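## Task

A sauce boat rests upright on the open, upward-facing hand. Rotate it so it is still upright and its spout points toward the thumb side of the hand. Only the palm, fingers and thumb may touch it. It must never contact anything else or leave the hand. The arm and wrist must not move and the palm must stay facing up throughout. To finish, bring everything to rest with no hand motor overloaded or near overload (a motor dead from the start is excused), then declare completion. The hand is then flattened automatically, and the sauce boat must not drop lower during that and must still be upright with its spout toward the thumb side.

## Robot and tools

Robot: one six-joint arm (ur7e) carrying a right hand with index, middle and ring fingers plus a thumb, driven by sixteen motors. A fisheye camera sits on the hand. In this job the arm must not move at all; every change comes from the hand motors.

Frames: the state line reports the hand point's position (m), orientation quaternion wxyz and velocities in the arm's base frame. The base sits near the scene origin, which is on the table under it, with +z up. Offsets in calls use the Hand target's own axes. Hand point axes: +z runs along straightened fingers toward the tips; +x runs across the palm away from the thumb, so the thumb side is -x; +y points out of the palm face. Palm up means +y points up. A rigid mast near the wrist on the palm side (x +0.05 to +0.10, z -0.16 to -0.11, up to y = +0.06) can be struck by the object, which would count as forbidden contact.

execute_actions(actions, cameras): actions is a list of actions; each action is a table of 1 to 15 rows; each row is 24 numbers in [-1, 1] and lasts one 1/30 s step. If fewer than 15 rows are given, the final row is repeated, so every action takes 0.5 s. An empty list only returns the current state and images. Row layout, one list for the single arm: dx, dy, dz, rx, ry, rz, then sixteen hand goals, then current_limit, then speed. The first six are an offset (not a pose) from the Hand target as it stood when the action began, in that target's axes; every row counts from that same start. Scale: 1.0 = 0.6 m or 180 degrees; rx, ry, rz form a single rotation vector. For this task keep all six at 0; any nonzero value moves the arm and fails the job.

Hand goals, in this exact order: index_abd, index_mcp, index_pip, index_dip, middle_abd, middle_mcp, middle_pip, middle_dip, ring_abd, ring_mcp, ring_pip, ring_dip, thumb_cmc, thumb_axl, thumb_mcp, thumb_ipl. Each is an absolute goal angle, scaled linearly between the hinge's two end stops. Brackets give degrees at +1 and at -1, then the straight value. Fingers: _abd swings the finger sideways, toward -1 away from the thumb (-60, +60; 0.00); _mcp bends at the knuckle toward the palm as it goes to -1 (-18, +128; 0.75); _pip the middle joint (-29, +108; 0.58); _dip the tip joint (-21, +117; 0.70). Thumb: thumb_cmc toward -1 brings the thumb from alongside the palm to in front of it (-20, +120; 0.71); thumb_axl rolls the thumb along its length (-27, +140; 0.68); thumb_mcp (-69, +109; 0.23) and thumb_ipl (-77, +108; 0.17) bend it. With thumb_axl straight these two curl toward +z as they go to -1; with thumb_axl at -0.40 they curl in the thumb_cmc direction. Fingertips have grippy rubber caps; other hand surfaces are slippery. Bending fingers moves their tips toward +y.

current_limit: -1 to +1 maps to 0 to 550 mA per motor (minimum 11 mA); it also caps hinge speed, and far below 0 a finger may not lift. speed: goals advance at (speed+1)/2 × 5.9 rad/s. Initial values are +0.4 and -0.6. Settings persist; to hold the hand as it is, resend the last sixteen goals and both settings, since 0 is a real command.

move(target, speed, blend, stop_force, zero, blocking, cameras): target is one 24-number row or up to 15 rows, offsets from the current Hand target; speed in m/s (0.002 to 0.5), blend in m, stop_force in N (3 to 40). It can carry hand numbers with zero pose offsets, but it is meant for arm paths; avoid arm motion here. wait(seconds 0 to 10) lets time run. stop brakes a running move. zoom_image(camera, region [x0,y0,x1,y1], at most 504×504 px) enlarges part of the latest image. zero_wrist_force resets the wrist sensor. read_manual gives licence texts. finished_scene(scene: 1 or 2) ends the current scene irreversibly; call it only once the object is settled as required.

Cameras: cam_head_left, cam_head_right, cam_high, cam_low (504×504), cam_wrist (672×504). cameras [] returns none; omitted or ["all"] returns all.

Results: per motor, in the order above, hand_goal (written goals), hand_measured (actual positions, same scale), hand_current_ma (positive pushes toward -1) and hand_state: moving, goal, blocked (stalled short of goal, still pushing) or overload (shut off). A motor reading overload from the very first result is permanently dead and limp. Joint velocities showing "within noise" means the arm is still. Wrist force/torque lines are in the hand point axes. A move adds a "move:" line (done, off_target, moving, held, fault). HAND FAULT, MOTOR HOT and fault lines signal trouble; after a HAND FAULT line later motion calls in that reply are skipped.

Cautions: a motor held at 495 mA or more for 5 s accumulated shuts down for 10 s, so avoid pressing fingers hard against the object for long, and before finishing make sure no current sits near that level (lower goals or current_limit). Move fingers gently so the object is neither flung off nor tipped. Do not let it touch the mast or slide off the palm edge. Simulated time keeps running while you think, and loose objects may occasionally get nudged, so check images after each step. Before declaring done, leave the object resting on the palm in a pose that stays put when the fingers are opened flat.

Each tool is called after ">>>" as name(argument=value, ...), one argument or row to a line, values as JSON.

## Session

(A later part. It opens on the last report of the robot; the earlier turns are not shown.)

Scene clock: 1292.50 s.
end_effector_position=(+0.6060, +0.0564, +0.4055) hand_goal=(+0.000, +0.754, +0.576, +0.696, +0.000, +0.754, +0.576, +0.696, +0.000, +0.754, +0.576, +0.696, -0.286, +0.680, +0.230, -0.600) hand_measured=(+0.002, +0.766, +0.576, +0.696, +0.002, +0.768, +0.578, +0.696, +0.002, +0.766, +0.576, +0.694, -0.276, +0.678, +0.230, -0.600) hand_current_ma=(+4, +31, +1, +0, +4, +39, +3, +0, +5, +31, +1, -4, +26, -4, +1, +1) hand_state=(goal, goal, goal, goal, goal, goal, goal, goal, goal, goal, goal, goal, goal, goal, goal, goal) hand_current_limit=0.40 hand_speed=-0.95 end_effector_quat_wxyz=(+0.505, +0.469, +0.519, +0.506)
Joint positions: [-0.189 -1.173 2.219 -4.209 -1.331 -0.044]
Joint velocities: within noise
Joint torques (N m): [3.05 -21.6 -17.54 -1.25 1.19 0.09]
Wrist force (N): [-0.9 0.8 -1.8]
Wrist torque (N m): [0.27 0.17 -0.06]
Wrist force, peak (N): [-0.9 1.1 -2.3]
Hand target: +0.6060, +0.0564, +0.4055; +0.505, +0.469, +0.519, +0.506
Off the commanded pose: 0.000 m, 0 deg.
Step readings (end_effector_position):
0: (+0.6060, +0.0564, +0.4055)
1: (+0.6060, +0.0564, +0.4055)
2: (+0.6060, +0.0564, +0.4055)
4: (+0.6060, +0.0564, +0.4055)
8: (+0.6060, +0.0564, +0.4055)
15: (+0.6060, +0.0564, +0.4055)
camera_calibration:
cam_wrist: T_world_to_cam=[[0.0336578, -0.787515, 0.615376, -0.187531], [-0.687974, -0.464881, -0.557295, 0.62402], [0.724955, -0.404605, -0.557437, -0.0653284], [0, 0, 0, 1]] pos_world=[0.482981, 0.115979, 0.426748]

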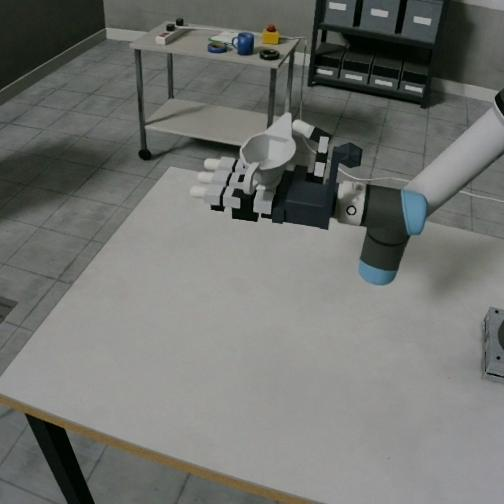

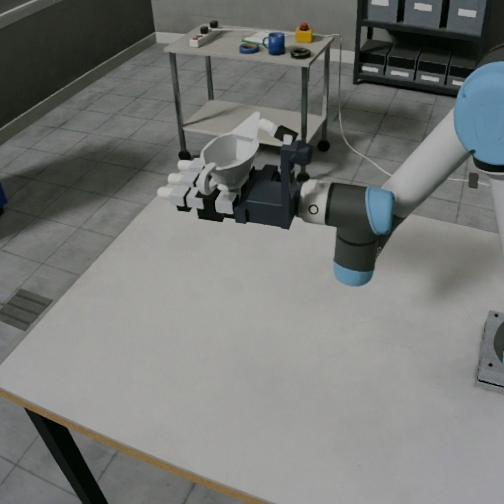

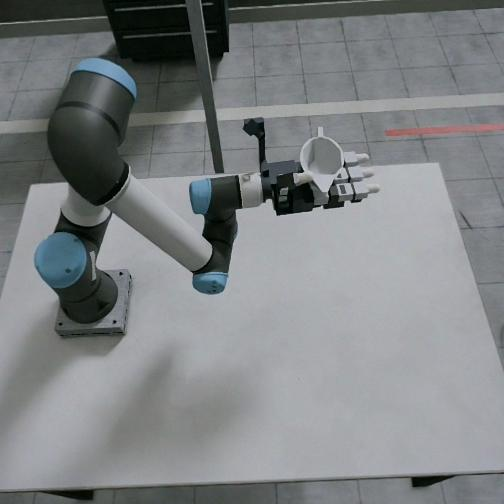

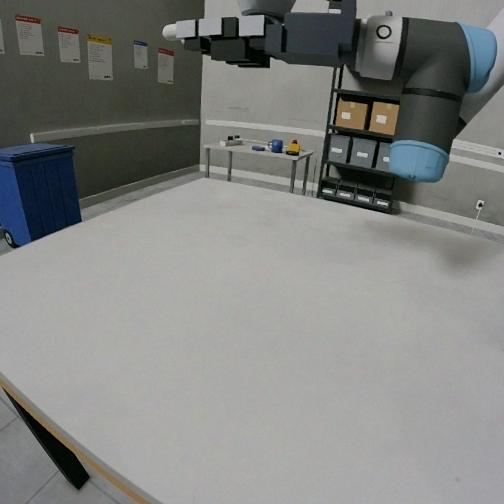

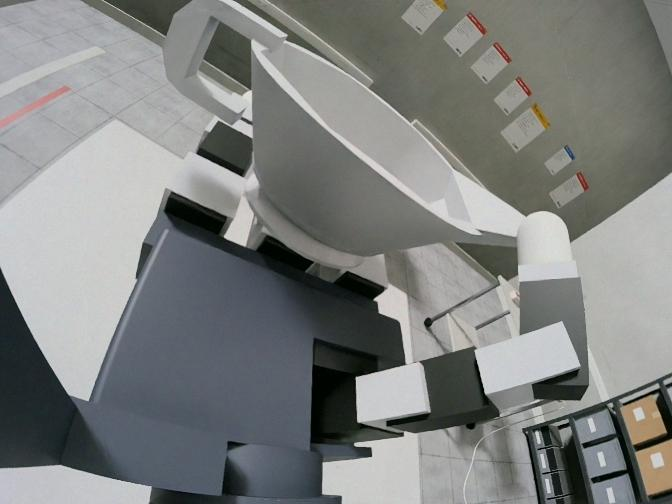

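>>> execute_actions(
  actions=[
    [[0,0,0,0,0,0,0.0,0.754,0.576,0.696,0.0,0.754,0.576,0.696,0.0,0.754,0.576,0.696,-0.236,0.68,0.23,-0.60,0.4,-0.95]],
    [[0,0,0,0,0,0,0.0,0.754,0.576,0.696,0.0,0.754,0.576,0.696,0.0,0.754,0.576,0.696,-0.236,0.68,0.23,-0.65,0.4,-0.96]],
  ],
  cameras=["cam_high","cam_head_left","cam_wrist"],
)

>>> zoom_image(
  camera="cam_high",
  region=[265, 120, 365, 220],
)

>>> zoom_image(
  camera="cam_head_left",
  region=[215, 105, 325, 215],
)

Scene clock: 1312.70 s.
end_effector_position=(+0.6060, +0.0564, +0.4055) hand_goal=(+0.000, +0.754, +0.576, +0.696, +0.000, +0.754, +0.576, +0.696, +0.000, +0.754, +0.576, +0.696, -0.236, +0.680, +0.230, -0.650) hand_measured=(+0.002, +0.766, +0.576, +0.696, +0.002, +0.768, +0.578, +0.696, +0.002, +0.766, +0.576, +0.694, -0.234, +0.678, +0.230, -0.650) hand_current_ma=(+4, +31, +1, +0, +4, +39, +3, +0, +5, +31, +1, -4, +3, -3, +1, +1) hand_state=(goal, goal, goal, goal, goal, goal, goal, goal, goal, goal, goal, goal, goal, goal, goal, goal) hand_current_limit=0.40 hand_speed=-0.96 end_effector_quat_wxyz=(+0.505, +0.469, +0.519, +0.506)
Joint positions: [-0.189 -1.173 2.219 -4.209 -1.331 -0.044]
Joint velocities: within noise
Joint torques (N m): [4.52 -21.8 -16.23 -1.44 1.42 -0.11]
Wrist force (N): [-0.9 0.8 -1.6]
Wrist torque (N m): [0.26 0.17 -0.05]
Wrist force, peak (N): [-0.9 0.9 -2.4]
Hand target: +0.6060, +0.0564, +0.4055; +0.505, +0.469, +0.519, +0.506
Off the commanded pose: 0.000 m, 0 deg.
Step readings (end_effector_position):
0: (+0.6060, +0.0564, +0.4055)
1: (+0.6060, +0.0564, +0.4055)
2: (+0.6060, +0.0564, +0.4055)
4: (+0.6060, +0.0564, +0.4055)
8: (+0.6060, +0.0564, +0.4055)
15: (+0.6060, +0.0564, +0.4055)
16: (+0.6060, +0.0564, +0.4055)
17: (+0.6060, +0.0564, +0.4055)
19: (+0.6060, +0.0564, +0.4055)
23: (+0.6060, +0.0564, +0.4055)
30: (+0.6060, +0.0564, +0.4055)
camera_calibration:
cam_wrist: T_world_to_cam=[[0.0336579, -0.787515, 0.615376, -0.187531], [-0.687974, -0.464881, -0.557294, 0.62402], [0.724954, -0.404605, -0.557437, -0.0653283], [0, 0, 0, 1]] pos_world=[0.482981, 0.115979, 0.426748]
Images, in order (width x height): cam_head_left 504x504, cam_high 504x504, cam_wrist 672x504.

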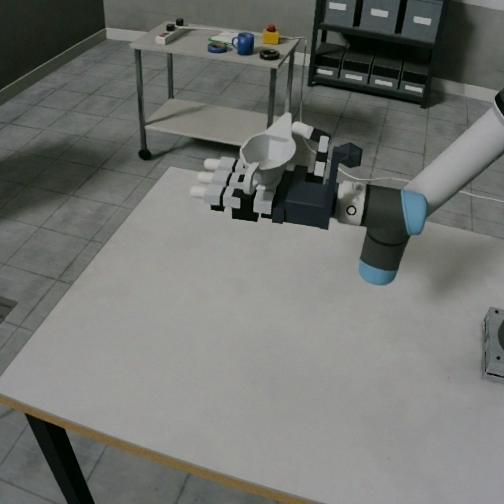

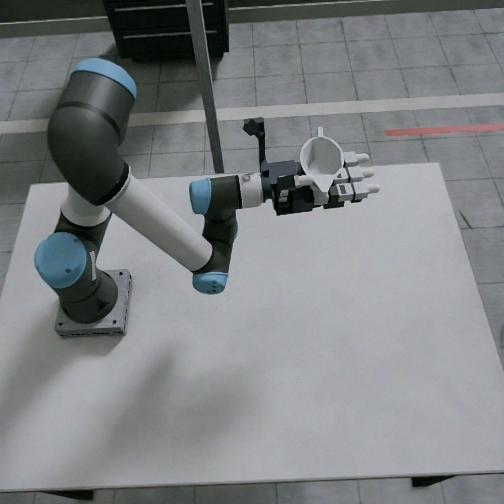

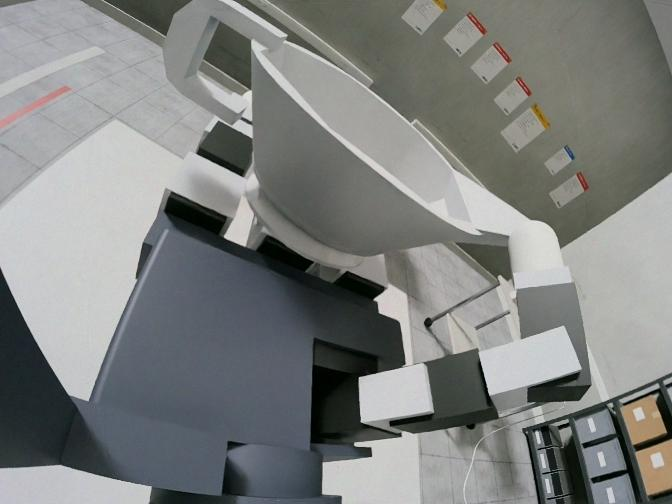

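Scaled by 5.040 from the camera's 504x504 image, which has a finer 720x720 frame.

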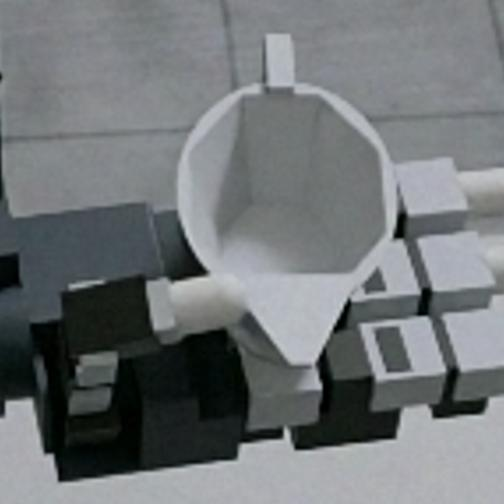

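Scaled by 4.582 from the camera's 504x504 image, which has a finer 720x720 frame.

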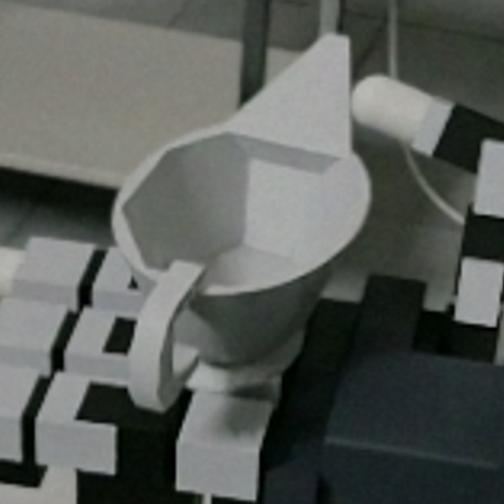

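>>> execute_actions(
  actions=[
    [[0,0,0,0,0,0,0.0,0.754,0.576,0.696,0.0,0.754,0.576,0.696,0.0,0.754,0.576,0.696,-0.236,0.68,0.23,-0.695,0.4,-0.96]],
    [[0,0,0,0,0,0,0.0,0.754,0.576,0.696,0.0,0.754,0.576,0.696,0.0,0.754,0.576,0.696,-0.236,0.68,0.20,-0.695,0.4,-0.97]],
  ],
  cameras=["cam_high","cam_head_left","cam_wrist"],
)

>>> zoom_image(
  camera="cam_high",
  region=[265, 120, 365, 220],
)

>>> zoom_image(
  camera="cam_head_left",
  region=[215, 105, 325, 215],
)

Scene clock: 1327.33 s.
end_effector_position=(+0.6060, +0.0564, +0.4055) hand_goal=(+0.000, +0.754, +0.576, +0.696, +0.000, +0.754, +0.576, +0.696, +0.000, +0.754, +0.576, +0.696, -0.236, +0.680, +0.200, -0.694) hand_measured=(+0.002, +0.766, +0.576, +0.696, +0.002, +0.768, +0.578, +0.696, +0.002, +0.766, +0.576, +0.694, -0.234, +0.678, +0.202, -0.692) hand_current_ma=(+4, +32, +1, +0, +4, +39, +3, +0, +5, +31, +1, -4, +3, -3, +4, +3) hand_state=(goal, goal, goal, goal, goal, goal, goal, goal, goal, goal, goal, goal, goal, goal, goal, goal) hand_current_limit=0.40 hand_speed=-0.97 end_effector_quat_wxyz=(+0.505, +0.469, +0.519, +0.506)
Joint positions: [-0.189 -1.173 2.219 -4.209 -1.331 -0.044]
Joint velocities: within noise
Joint torques (N m): [4.05 -20.61 -16.36 -1.41 1.21 -0.61]
Wrist force (N): [-0.6 0.8 -1.6]
Wrist torque (N m): [0.25 0.13 -0.03]
Wrist force, peak (N): [-1.0 1.0 -2.2]
Hand target: +0.6060, +0.0564, +0.4055; +0.505, +0.469, +0.519, +0.506
Off the commanded pose: 0.000 m, 0 deg.
Step readings (end_effector_position):
0: (+0.6060, +0.0564, +0.4055)
1: (+0.6060, +0.0564, +0.4055)
2: (+0.6060, +0.0564, +0.4055)
4: (+0.6060, +0.0564, +0.4055)
8: (+0.6060, +0.0564, +0.4055)
15: (+0.6060, +0.0564, +0.4055)
16: (+0.6060, +0.0564, +0.4055)
17: (+0.6060, +0.0564, +0.4055)
19: (+0.6060, +0.0564, +0.4055)
23: (+0.6060, +0.0564, +0.4055)
30: (+0.6060, +0.0564, +0.4055)
camera_calibration:
cam_wrist: T_world_to_cam=[[0.0336579, -0.787515, 0.615376, -0.187531], [-0.687974, -0.464881, -0.557294, 0.62402], [0.724954, -0.404605, -0.557437, -0.0653284], [0, 0, 0, 1]] pos_world=[0.482981, 0.115979, 0.426748]
Images, in order (width x height): cam_head_left 504x504, cam_high 504x504, cam_wrist 672x504.

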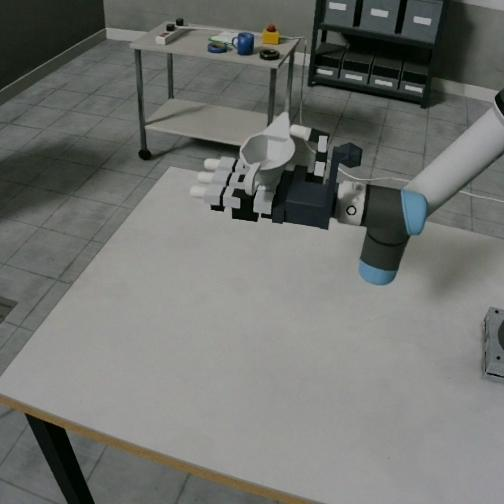

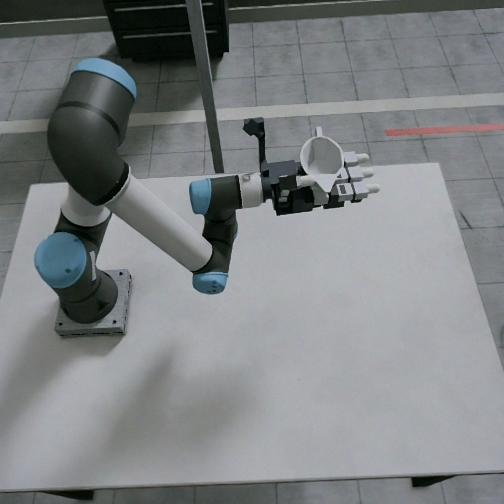

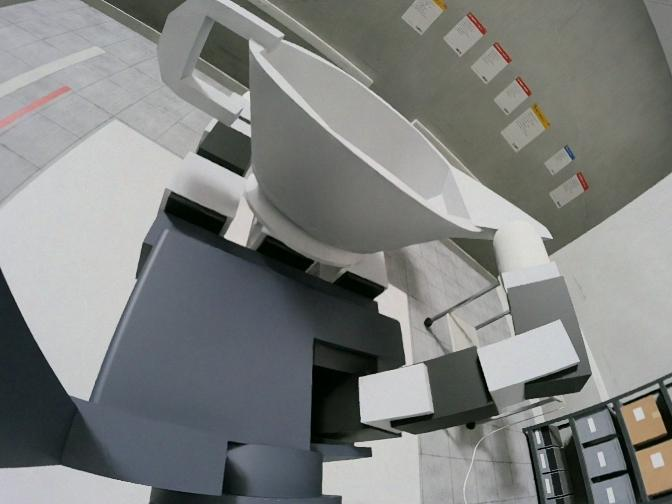

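Scaled by 5.040 from the camera's 504x504 image, which has a finer 720x720 frame.

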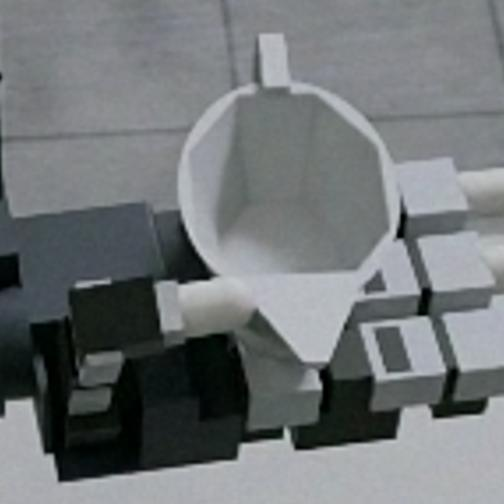

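Scaled by 4.582 from the camera's 504x504 image, which has a finer 720x720 frame.

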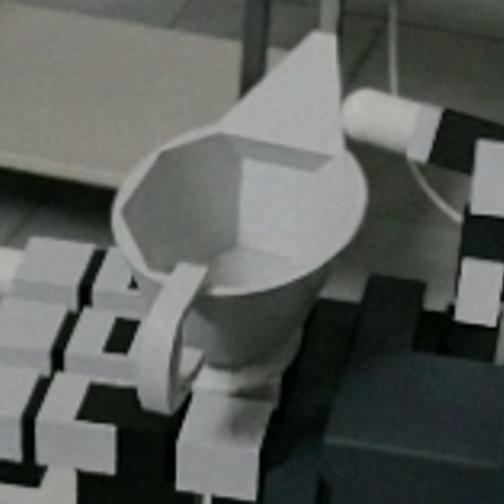

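>>> execute_actions(
  actions=[
    [[0,0,0,0,0,0,0.0,0.754,0.576,0.696,0.0,0.754,0.576,0.696,0.0,0.754,0.576,0.696,-0.236,0.68,0.17,-0.695,0.4,-0.97]],
    [[0,0,0,0,0,0,0.0,0.754,0.576,0.696,0.0,0.754,0.576,0.696,0.0,0.754,0.576,0.696,-0.236,0.68,0.15,-0.695,0.4,-0.97]],
  ],
  cameras=["cam_high","cam_head_left","cam_wrist"],
)

>>> zoom_image(
  camera="cam_high",
  region=[265, 120, 365, 220],
)

>>> zoom_image(
  camera="cam_head_left",
  region=[215, 105, 325, 215],
)

Scene clock: 1341.80 s.
end_effector_position=(+0.6060, +0.0564, +0.4055) hand_goal=(+0.000, +0.754, +0.576, +0.696, +0.000, +0.754, +0.576, +0.696, +0.000, +0.754, +0.576, +0.696, -0.236, +0.680, +0.150, -0.694) hand_measured=(+0.002, +0.766, +0.576, +0.696, +0.002, +0.768, +0.578, +0.696, +0.002, +0.766, +0.576, +0.694, -0.234, +0.678, +0.152, -0.692) hand_current_ma=(+4, +32, +1, +0, +4, +39, +3, +0, +5, +31, +1, -4, +4, -2, +3, +2) hand_state=(goal, goal, goal, goal, goal, goal, goal, goal, goal, goal, goal, goal, goal, goal, goal, goal) hand_current_limit=0.40 hand_speed=-0.97 end_effector_quat_wxyz=(+0.505, +0.469, +0.519, +0.506)
Joint positions: [-0.189 -1.173 2.219 -4.209 -1.331 -0.044]
Joint velocities: within noise
Joint torques (N m): [3.92 -21.97 -15.41 -1.44 1.42 -0.91]
Wrist force (N): [-0.6 1.0 -1.8]
Wrist torque (N m): [0.31 0.13 -0.02]
Wrist force, peak (N): [-0.9 1.1 -2.3]
Hand target: +0.6060, +0.0564, +0.4055; +0.505, +0.469, +0.519, +0.506
Off the commanded pose: 0.000 m, 0 deg.
Step readings (end_effector_position):
0: (+0.6060, +0.0564, +0.4055)
1: (+0.6060, +0.0564, +0.4055)
2: (+0.6060, +0.0564, +0.4055)
4: (+0.6060, +0.0564, +0.4055)
8: (+0.6060, +0.0564, +0.4055)
15: (+0.6060, +0.0564, +0.4055)
16: (+0.6060, +0.0564, +0.4055)
17: (+0.6060, +0.0564, +0.4055)
19: (+0.6060, +0.0564, +0.4055)
23: (+0.6060, +0.0564, +0.4055)
30: (+0.6060, +0.0564, +0.4055)
camera_calibration:
cam_wrist: T_world_to_cam=[[0.0336577, -0.787515, 0.615376, -0.187531], [-0.687974, -0.464881, -0.557295, 0.62402], [0.724955, -0.404605, -0.557437, -0.0653284], [0, 0, 0, 1]] pos_world=[0.482981, 0.115979, 0.426748]
Images, in order (width x height): cam_head_left 504x504, cam_high 504x504, cam_wrist 672x504.

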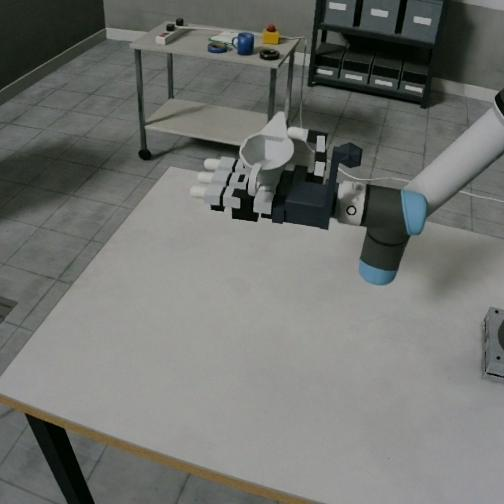

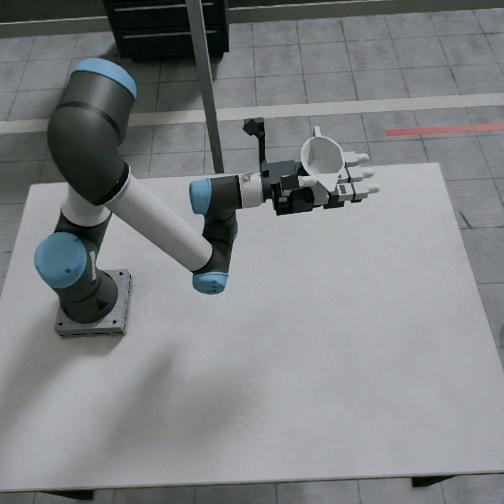

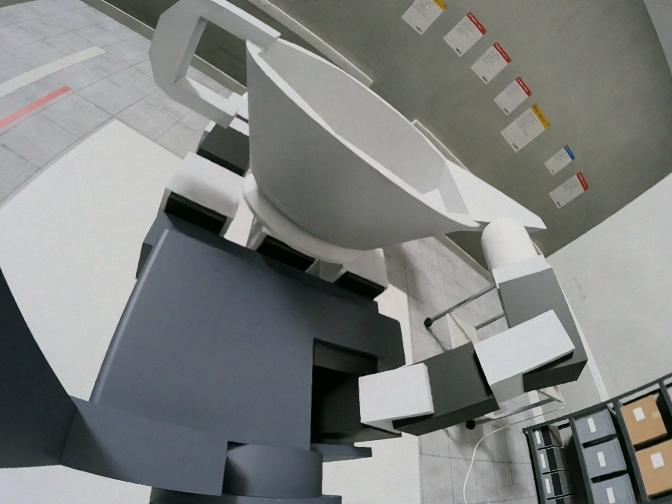

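Scaled by 5.040 from the camera's 504x504 image, which has a finer 720x720 frame.

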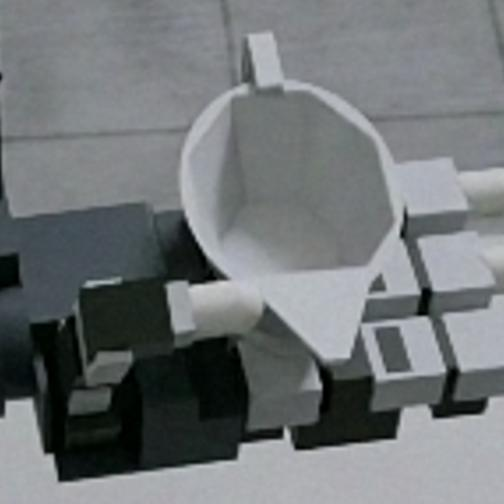

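Scaled by 4.582 from the camera's 504x504 image, which has a finer 720x720 frame.

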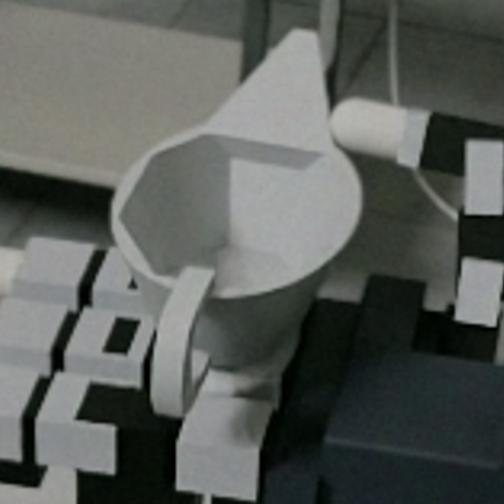

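>>> execute_actions(
  actions=[
    [[0,0,0,0,0,0,0.0,0.754,0.576,0.696,0.0,0.754,0.576,0.696,0.0,0.754,0.576,0.696,-0.236,0.68,0.12,-0.695,0.4,-0.97]],
  ],
  cameras=["cam_high","cam_head_left","cam_head_right","cam_wrist"],
)

>>> zoom_image(
  camera="cam_high",
  region=[265, 120, 365, 220],
)

>>> zoom_image(
  camera="cam_head_left",
  region=[215, 105, 325, 215],
)

>>> zoom_image(
  camera="cam_high",
  region=[180, 110, 390, 320],
)

Scene clock: 1382.13 s.
end_effector_position=(+0.6060, +0.0564, +0.4055) hand_goal=(+0.000, +0.754, +0.576, +0.696, +0.000, +0.754, +0.576, +0.696, +0.000, +0.754, +0.576, +0.696, -0.236, +0.680, +0.120, -0.694) hand_measured=(+0.002, +0.766, +0.576, +0.696, +0.002, +0.768, +0.578, +0.696, +0.002, +0.766, +0.576, +0.694, -0.234, +0.680, +0.122, -0.692) hand_current_ma=(+4, +32, +1, +0, +4, +39, +3, +0, +5, +31, +1, -4, +4, -2, +2, +2) hand_state=(goal, goal, goal, goal, goal, goal, goal, goal, goal, goal, goal, goal, goal, goal, goal, goal) hand_current_limit=0.40 hand_speed=-0.97 end_effector_quat_wxyz=(+0.505, +0.469, +0.519, +0.506)
Joint positions: [-0.189 -1.173 2.219 -4.209 -1.331 -0.044]
Joint velocities: within noise
Joint torques (N m): [3.64 -21.81 -12.49 -1.64 1.41 -1.1]
Wrist force (N): [-0.8 0.7 -2.3]
Wrist torque (N m): [0.31 0.17 -0.04]
Wrist force, peak (N): [-1.0 0.9 -2.3]
Hand target: +0.6060, +0.0564, +0.4055; +0.505, +0.469, +0.519, +0.506
Off the commanded pose: 0.000 m, 0 deg.
Step readings (end_effector_position):
0: (+0.6060, +0.0564, +0.4055)
1: (+0.6060, +0.0564, +0.4055)
2: (+0.6060, +0.0564, +0.4055)
4: (+0.6060, +0.0564, +0.4055)
8: (+0.6060, +0.0564, +0.4055)
15: (+0.6060, +0.0564, +0.4055)
camera_calibration:
cam_wrist: T_world_to_cam=[[0.0336578, -0.787515, 0.615376, -0.187531], [-0.687974, -0.464882, -0.557294, 0.62402], [0.724954, -0.404605, -0.557437, -0.0653284], [0, 0, 0, 1]] pos_world=[0.482981, 0.115979, 0.426748]
Images, in order (width x height): cam_head_left 504x504, cam_head_right 504x504, cam_high 504x504, cam_wrist 672x504.

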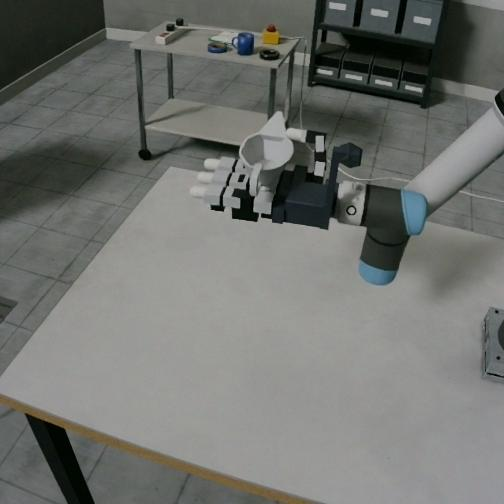

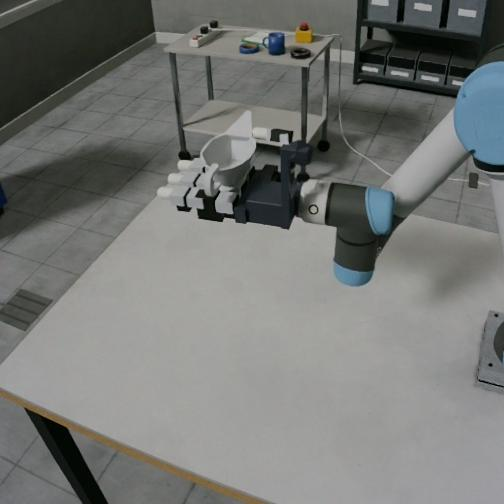

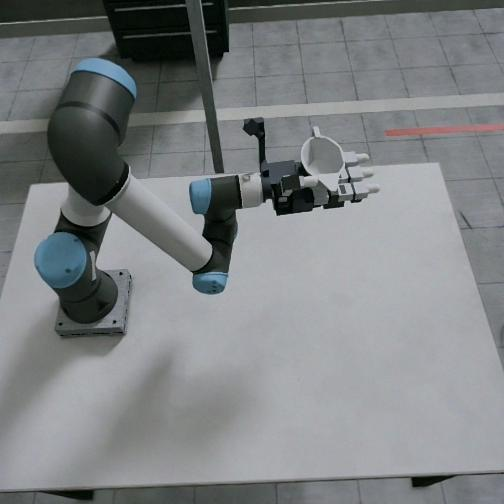

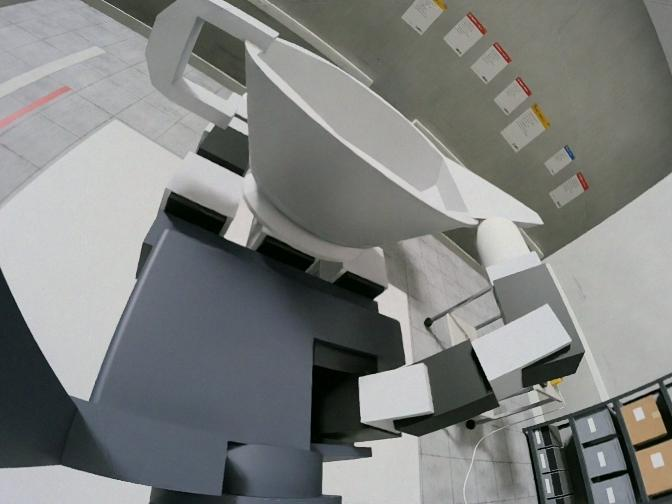

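Scaled by 5.040 from the camera's 504x504 image, which has a finer 720x720 frame.

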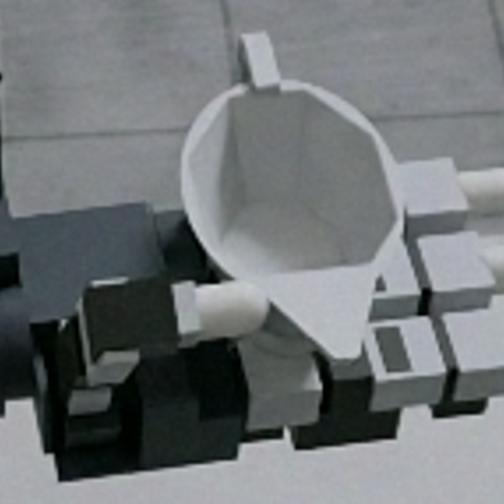

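Scaled by 4.582 from the camera's 504x504 image, which has a finer 720x720 frame.

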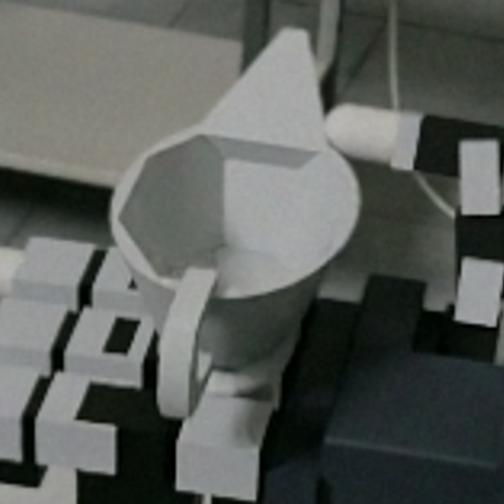

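Scaled by 2.400 from the camera's 504x504 image, which has a finer 720x720 frame.

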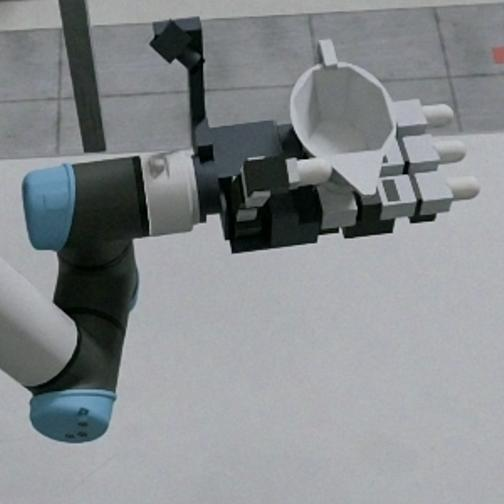

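>>> zoom_image(
  camera="cam_head_left",
  region=[180, 140, 240, 220],
)

>>> zoom_image(
  camera="cam_head_right",
  region=[155, 105, 265, 215],
)

>>> zoom_image(
  camera="cam_high",
  region=[320, 130, 400, 220],
)

Scaled by 6.300 from the camera's 504x504 image, which has a finer 720x720 frame.

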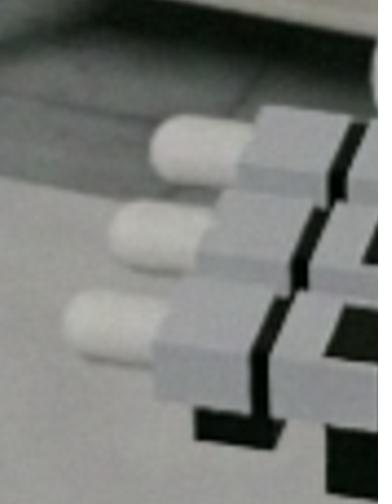

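Scaled by 4.582 from the camera's 504x504 image, which has a finer 720x720 frame.

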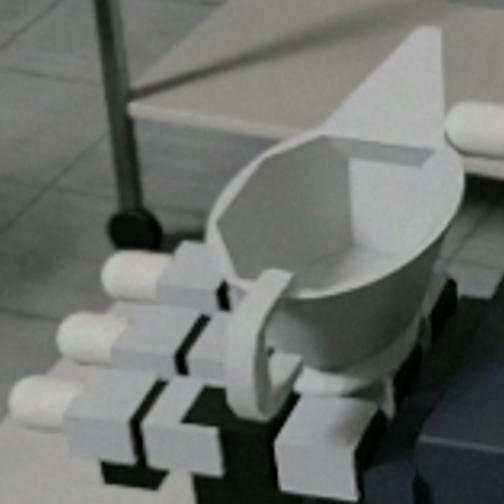

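Scaled by 5.600 from the camera's 504x504 image, which has a finer 720x720 frame.

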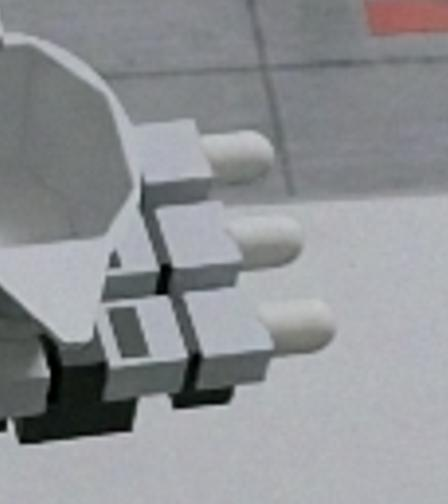

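>>> execute_actions(
  actions=[
    [[0,0,0,0,0,0,0.0,0.754,0.576,0.696,0.0,0.754,0.576,0.696,0.0,0.754,0.576,0.696,-0.236,0.68,0.108,-0.695,0.4,-0.97]],
    [[0,0,0,0,0,0,0.0,0.754,0.576,0.696,0.0,0.754,0.576,0.696,0.0,0.754,0.576,0.696,-0.236,0.68,0.23,-0.695,0.4,-0.95]],
  ],
  cameras=["cam_high","cam_head_left","cam_wrist"],
)

>>> zoom_image(
  camera="cam_high",
  region=[265, 120, 365, 220],
)

>>> zoom_image(
  camera="cam_head_left",
  region=[215, 105, 325, 215],
)

Scene clock: 1440.03 s.
end_effector_position=(+0.6060, +0.0564, +0.4055) hand_goal=(+0.000, +0.754, +0.576, +0.696, +0.000, +0.754, +0.576, +0.696, +0.000, +0.754, +0.576, +0.696, -0.236, +0.680, +0.230, -0.694) hand_measured=(+0.002, +0.766, +0.576, +0.696, +0.002, +0.768, +0.578, +0.696, +0.002, +0.766, +0.576, +0.694, -0.234, +0.680, +0.226, -0.694) hand_current_ma=(+4, +32, +1, +0, +4, +39, +3, +0, +5, +31, +1, -4, +4, -1, -13, +1) hand_state=(goal, goal, goal, goal, goal, goal, goal, goal, goal, goal, goal, goal, goal, goal, goal, goal) hand_current_limit=0.40 hand_speed=-0.95 end_effector_quat_wxyz=(+0.505, +0.469, +0.519, +0.506)
Joint positions: [-0.189 -1.173 2.219 -4.209 -1.331 -0.044]
Joint velocities: within noise
Joint torques (N m): [3.22 -21.85 -8.76 -1.56 1.23 -0.76]
Wrist force (N): [-0.7 0.9 -2.1]
Wrist torque (N m): [0.31 0.15 -0.03]
Wrist force, peak (N): [-0.8 1.1 -2.4]
Hand target: +0.6060, +0.0564, +0.4055; +0.505, +0.469, +0.519, +0.506
Off the commanded pose: 0.000 m, 0 deg.
Step readings (end_effector_position):
0: (+0.6060, +0.0564, +0.4055)
1: (+0.6060, +0.0564, +0.4055)
2: (+0.6060, +0.0564, +0.4055)
4: (+0.6060, +0.0564, +0.4055)
8: (+0.6060, +0.0564, +0.4055)
15: (+0.6060, +0.0564, +0.4055)
16: (+0.6060, +0.0564, +0.4055)
17: (+0.6060, +0.0564, +0.4055)
19: (+0.6060, +0.0564, +0.4055)
23: (+0.6060, +0.0564, +0.4055)
30: (+0.6060, +0.0564, +0.4055)
camera_calibration:
cam_wrist: T_world_to_cam=[[0.0336578, -0.787515, 0.615376, -0.187531], [-0.687974, -0.464882, -0.557294, 0.624019], [0.724955, -0.404605, -0.557436, -0.0653285], [0, 0, 0, 1]] pos_world=[0.482981, 0.115979, 0.426748]
Images, in order (width x height): cam_head_left 504x504, cam_high 504x504, cam_wrist 672x504.

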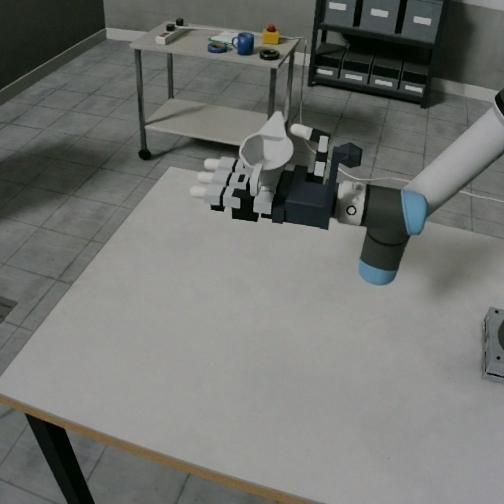

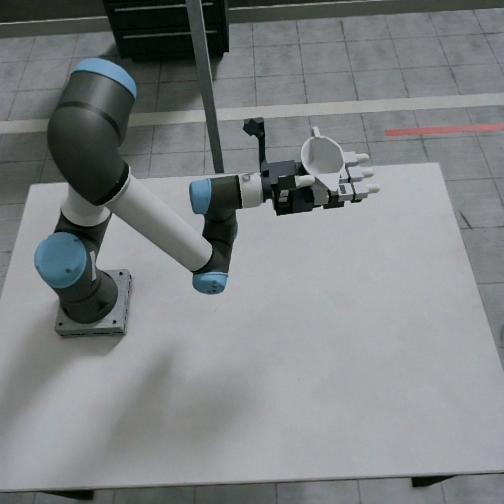

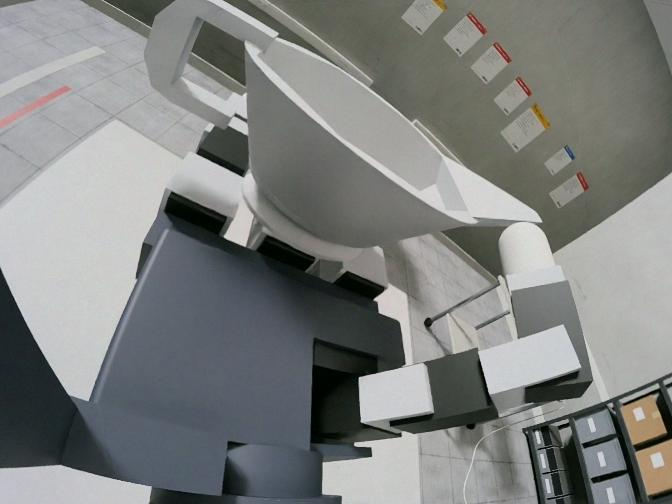

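Scaled by 5.040 from the camera's 504x504 image, which has a finer 720x720 frame.

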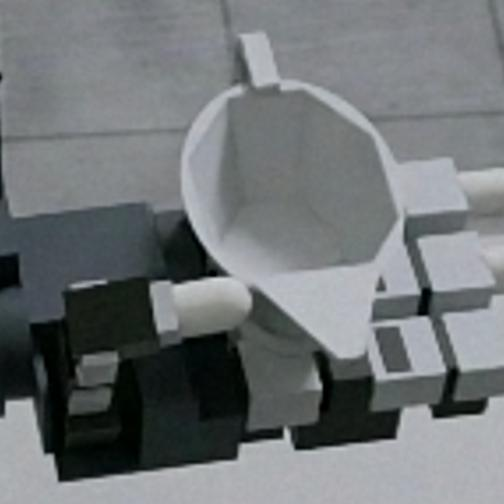

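Scaled by 4.582 from the camera's 504x504 image, which has a finer 720x720 frame.

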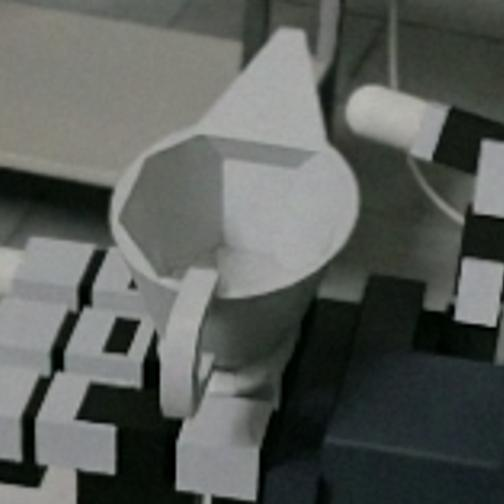

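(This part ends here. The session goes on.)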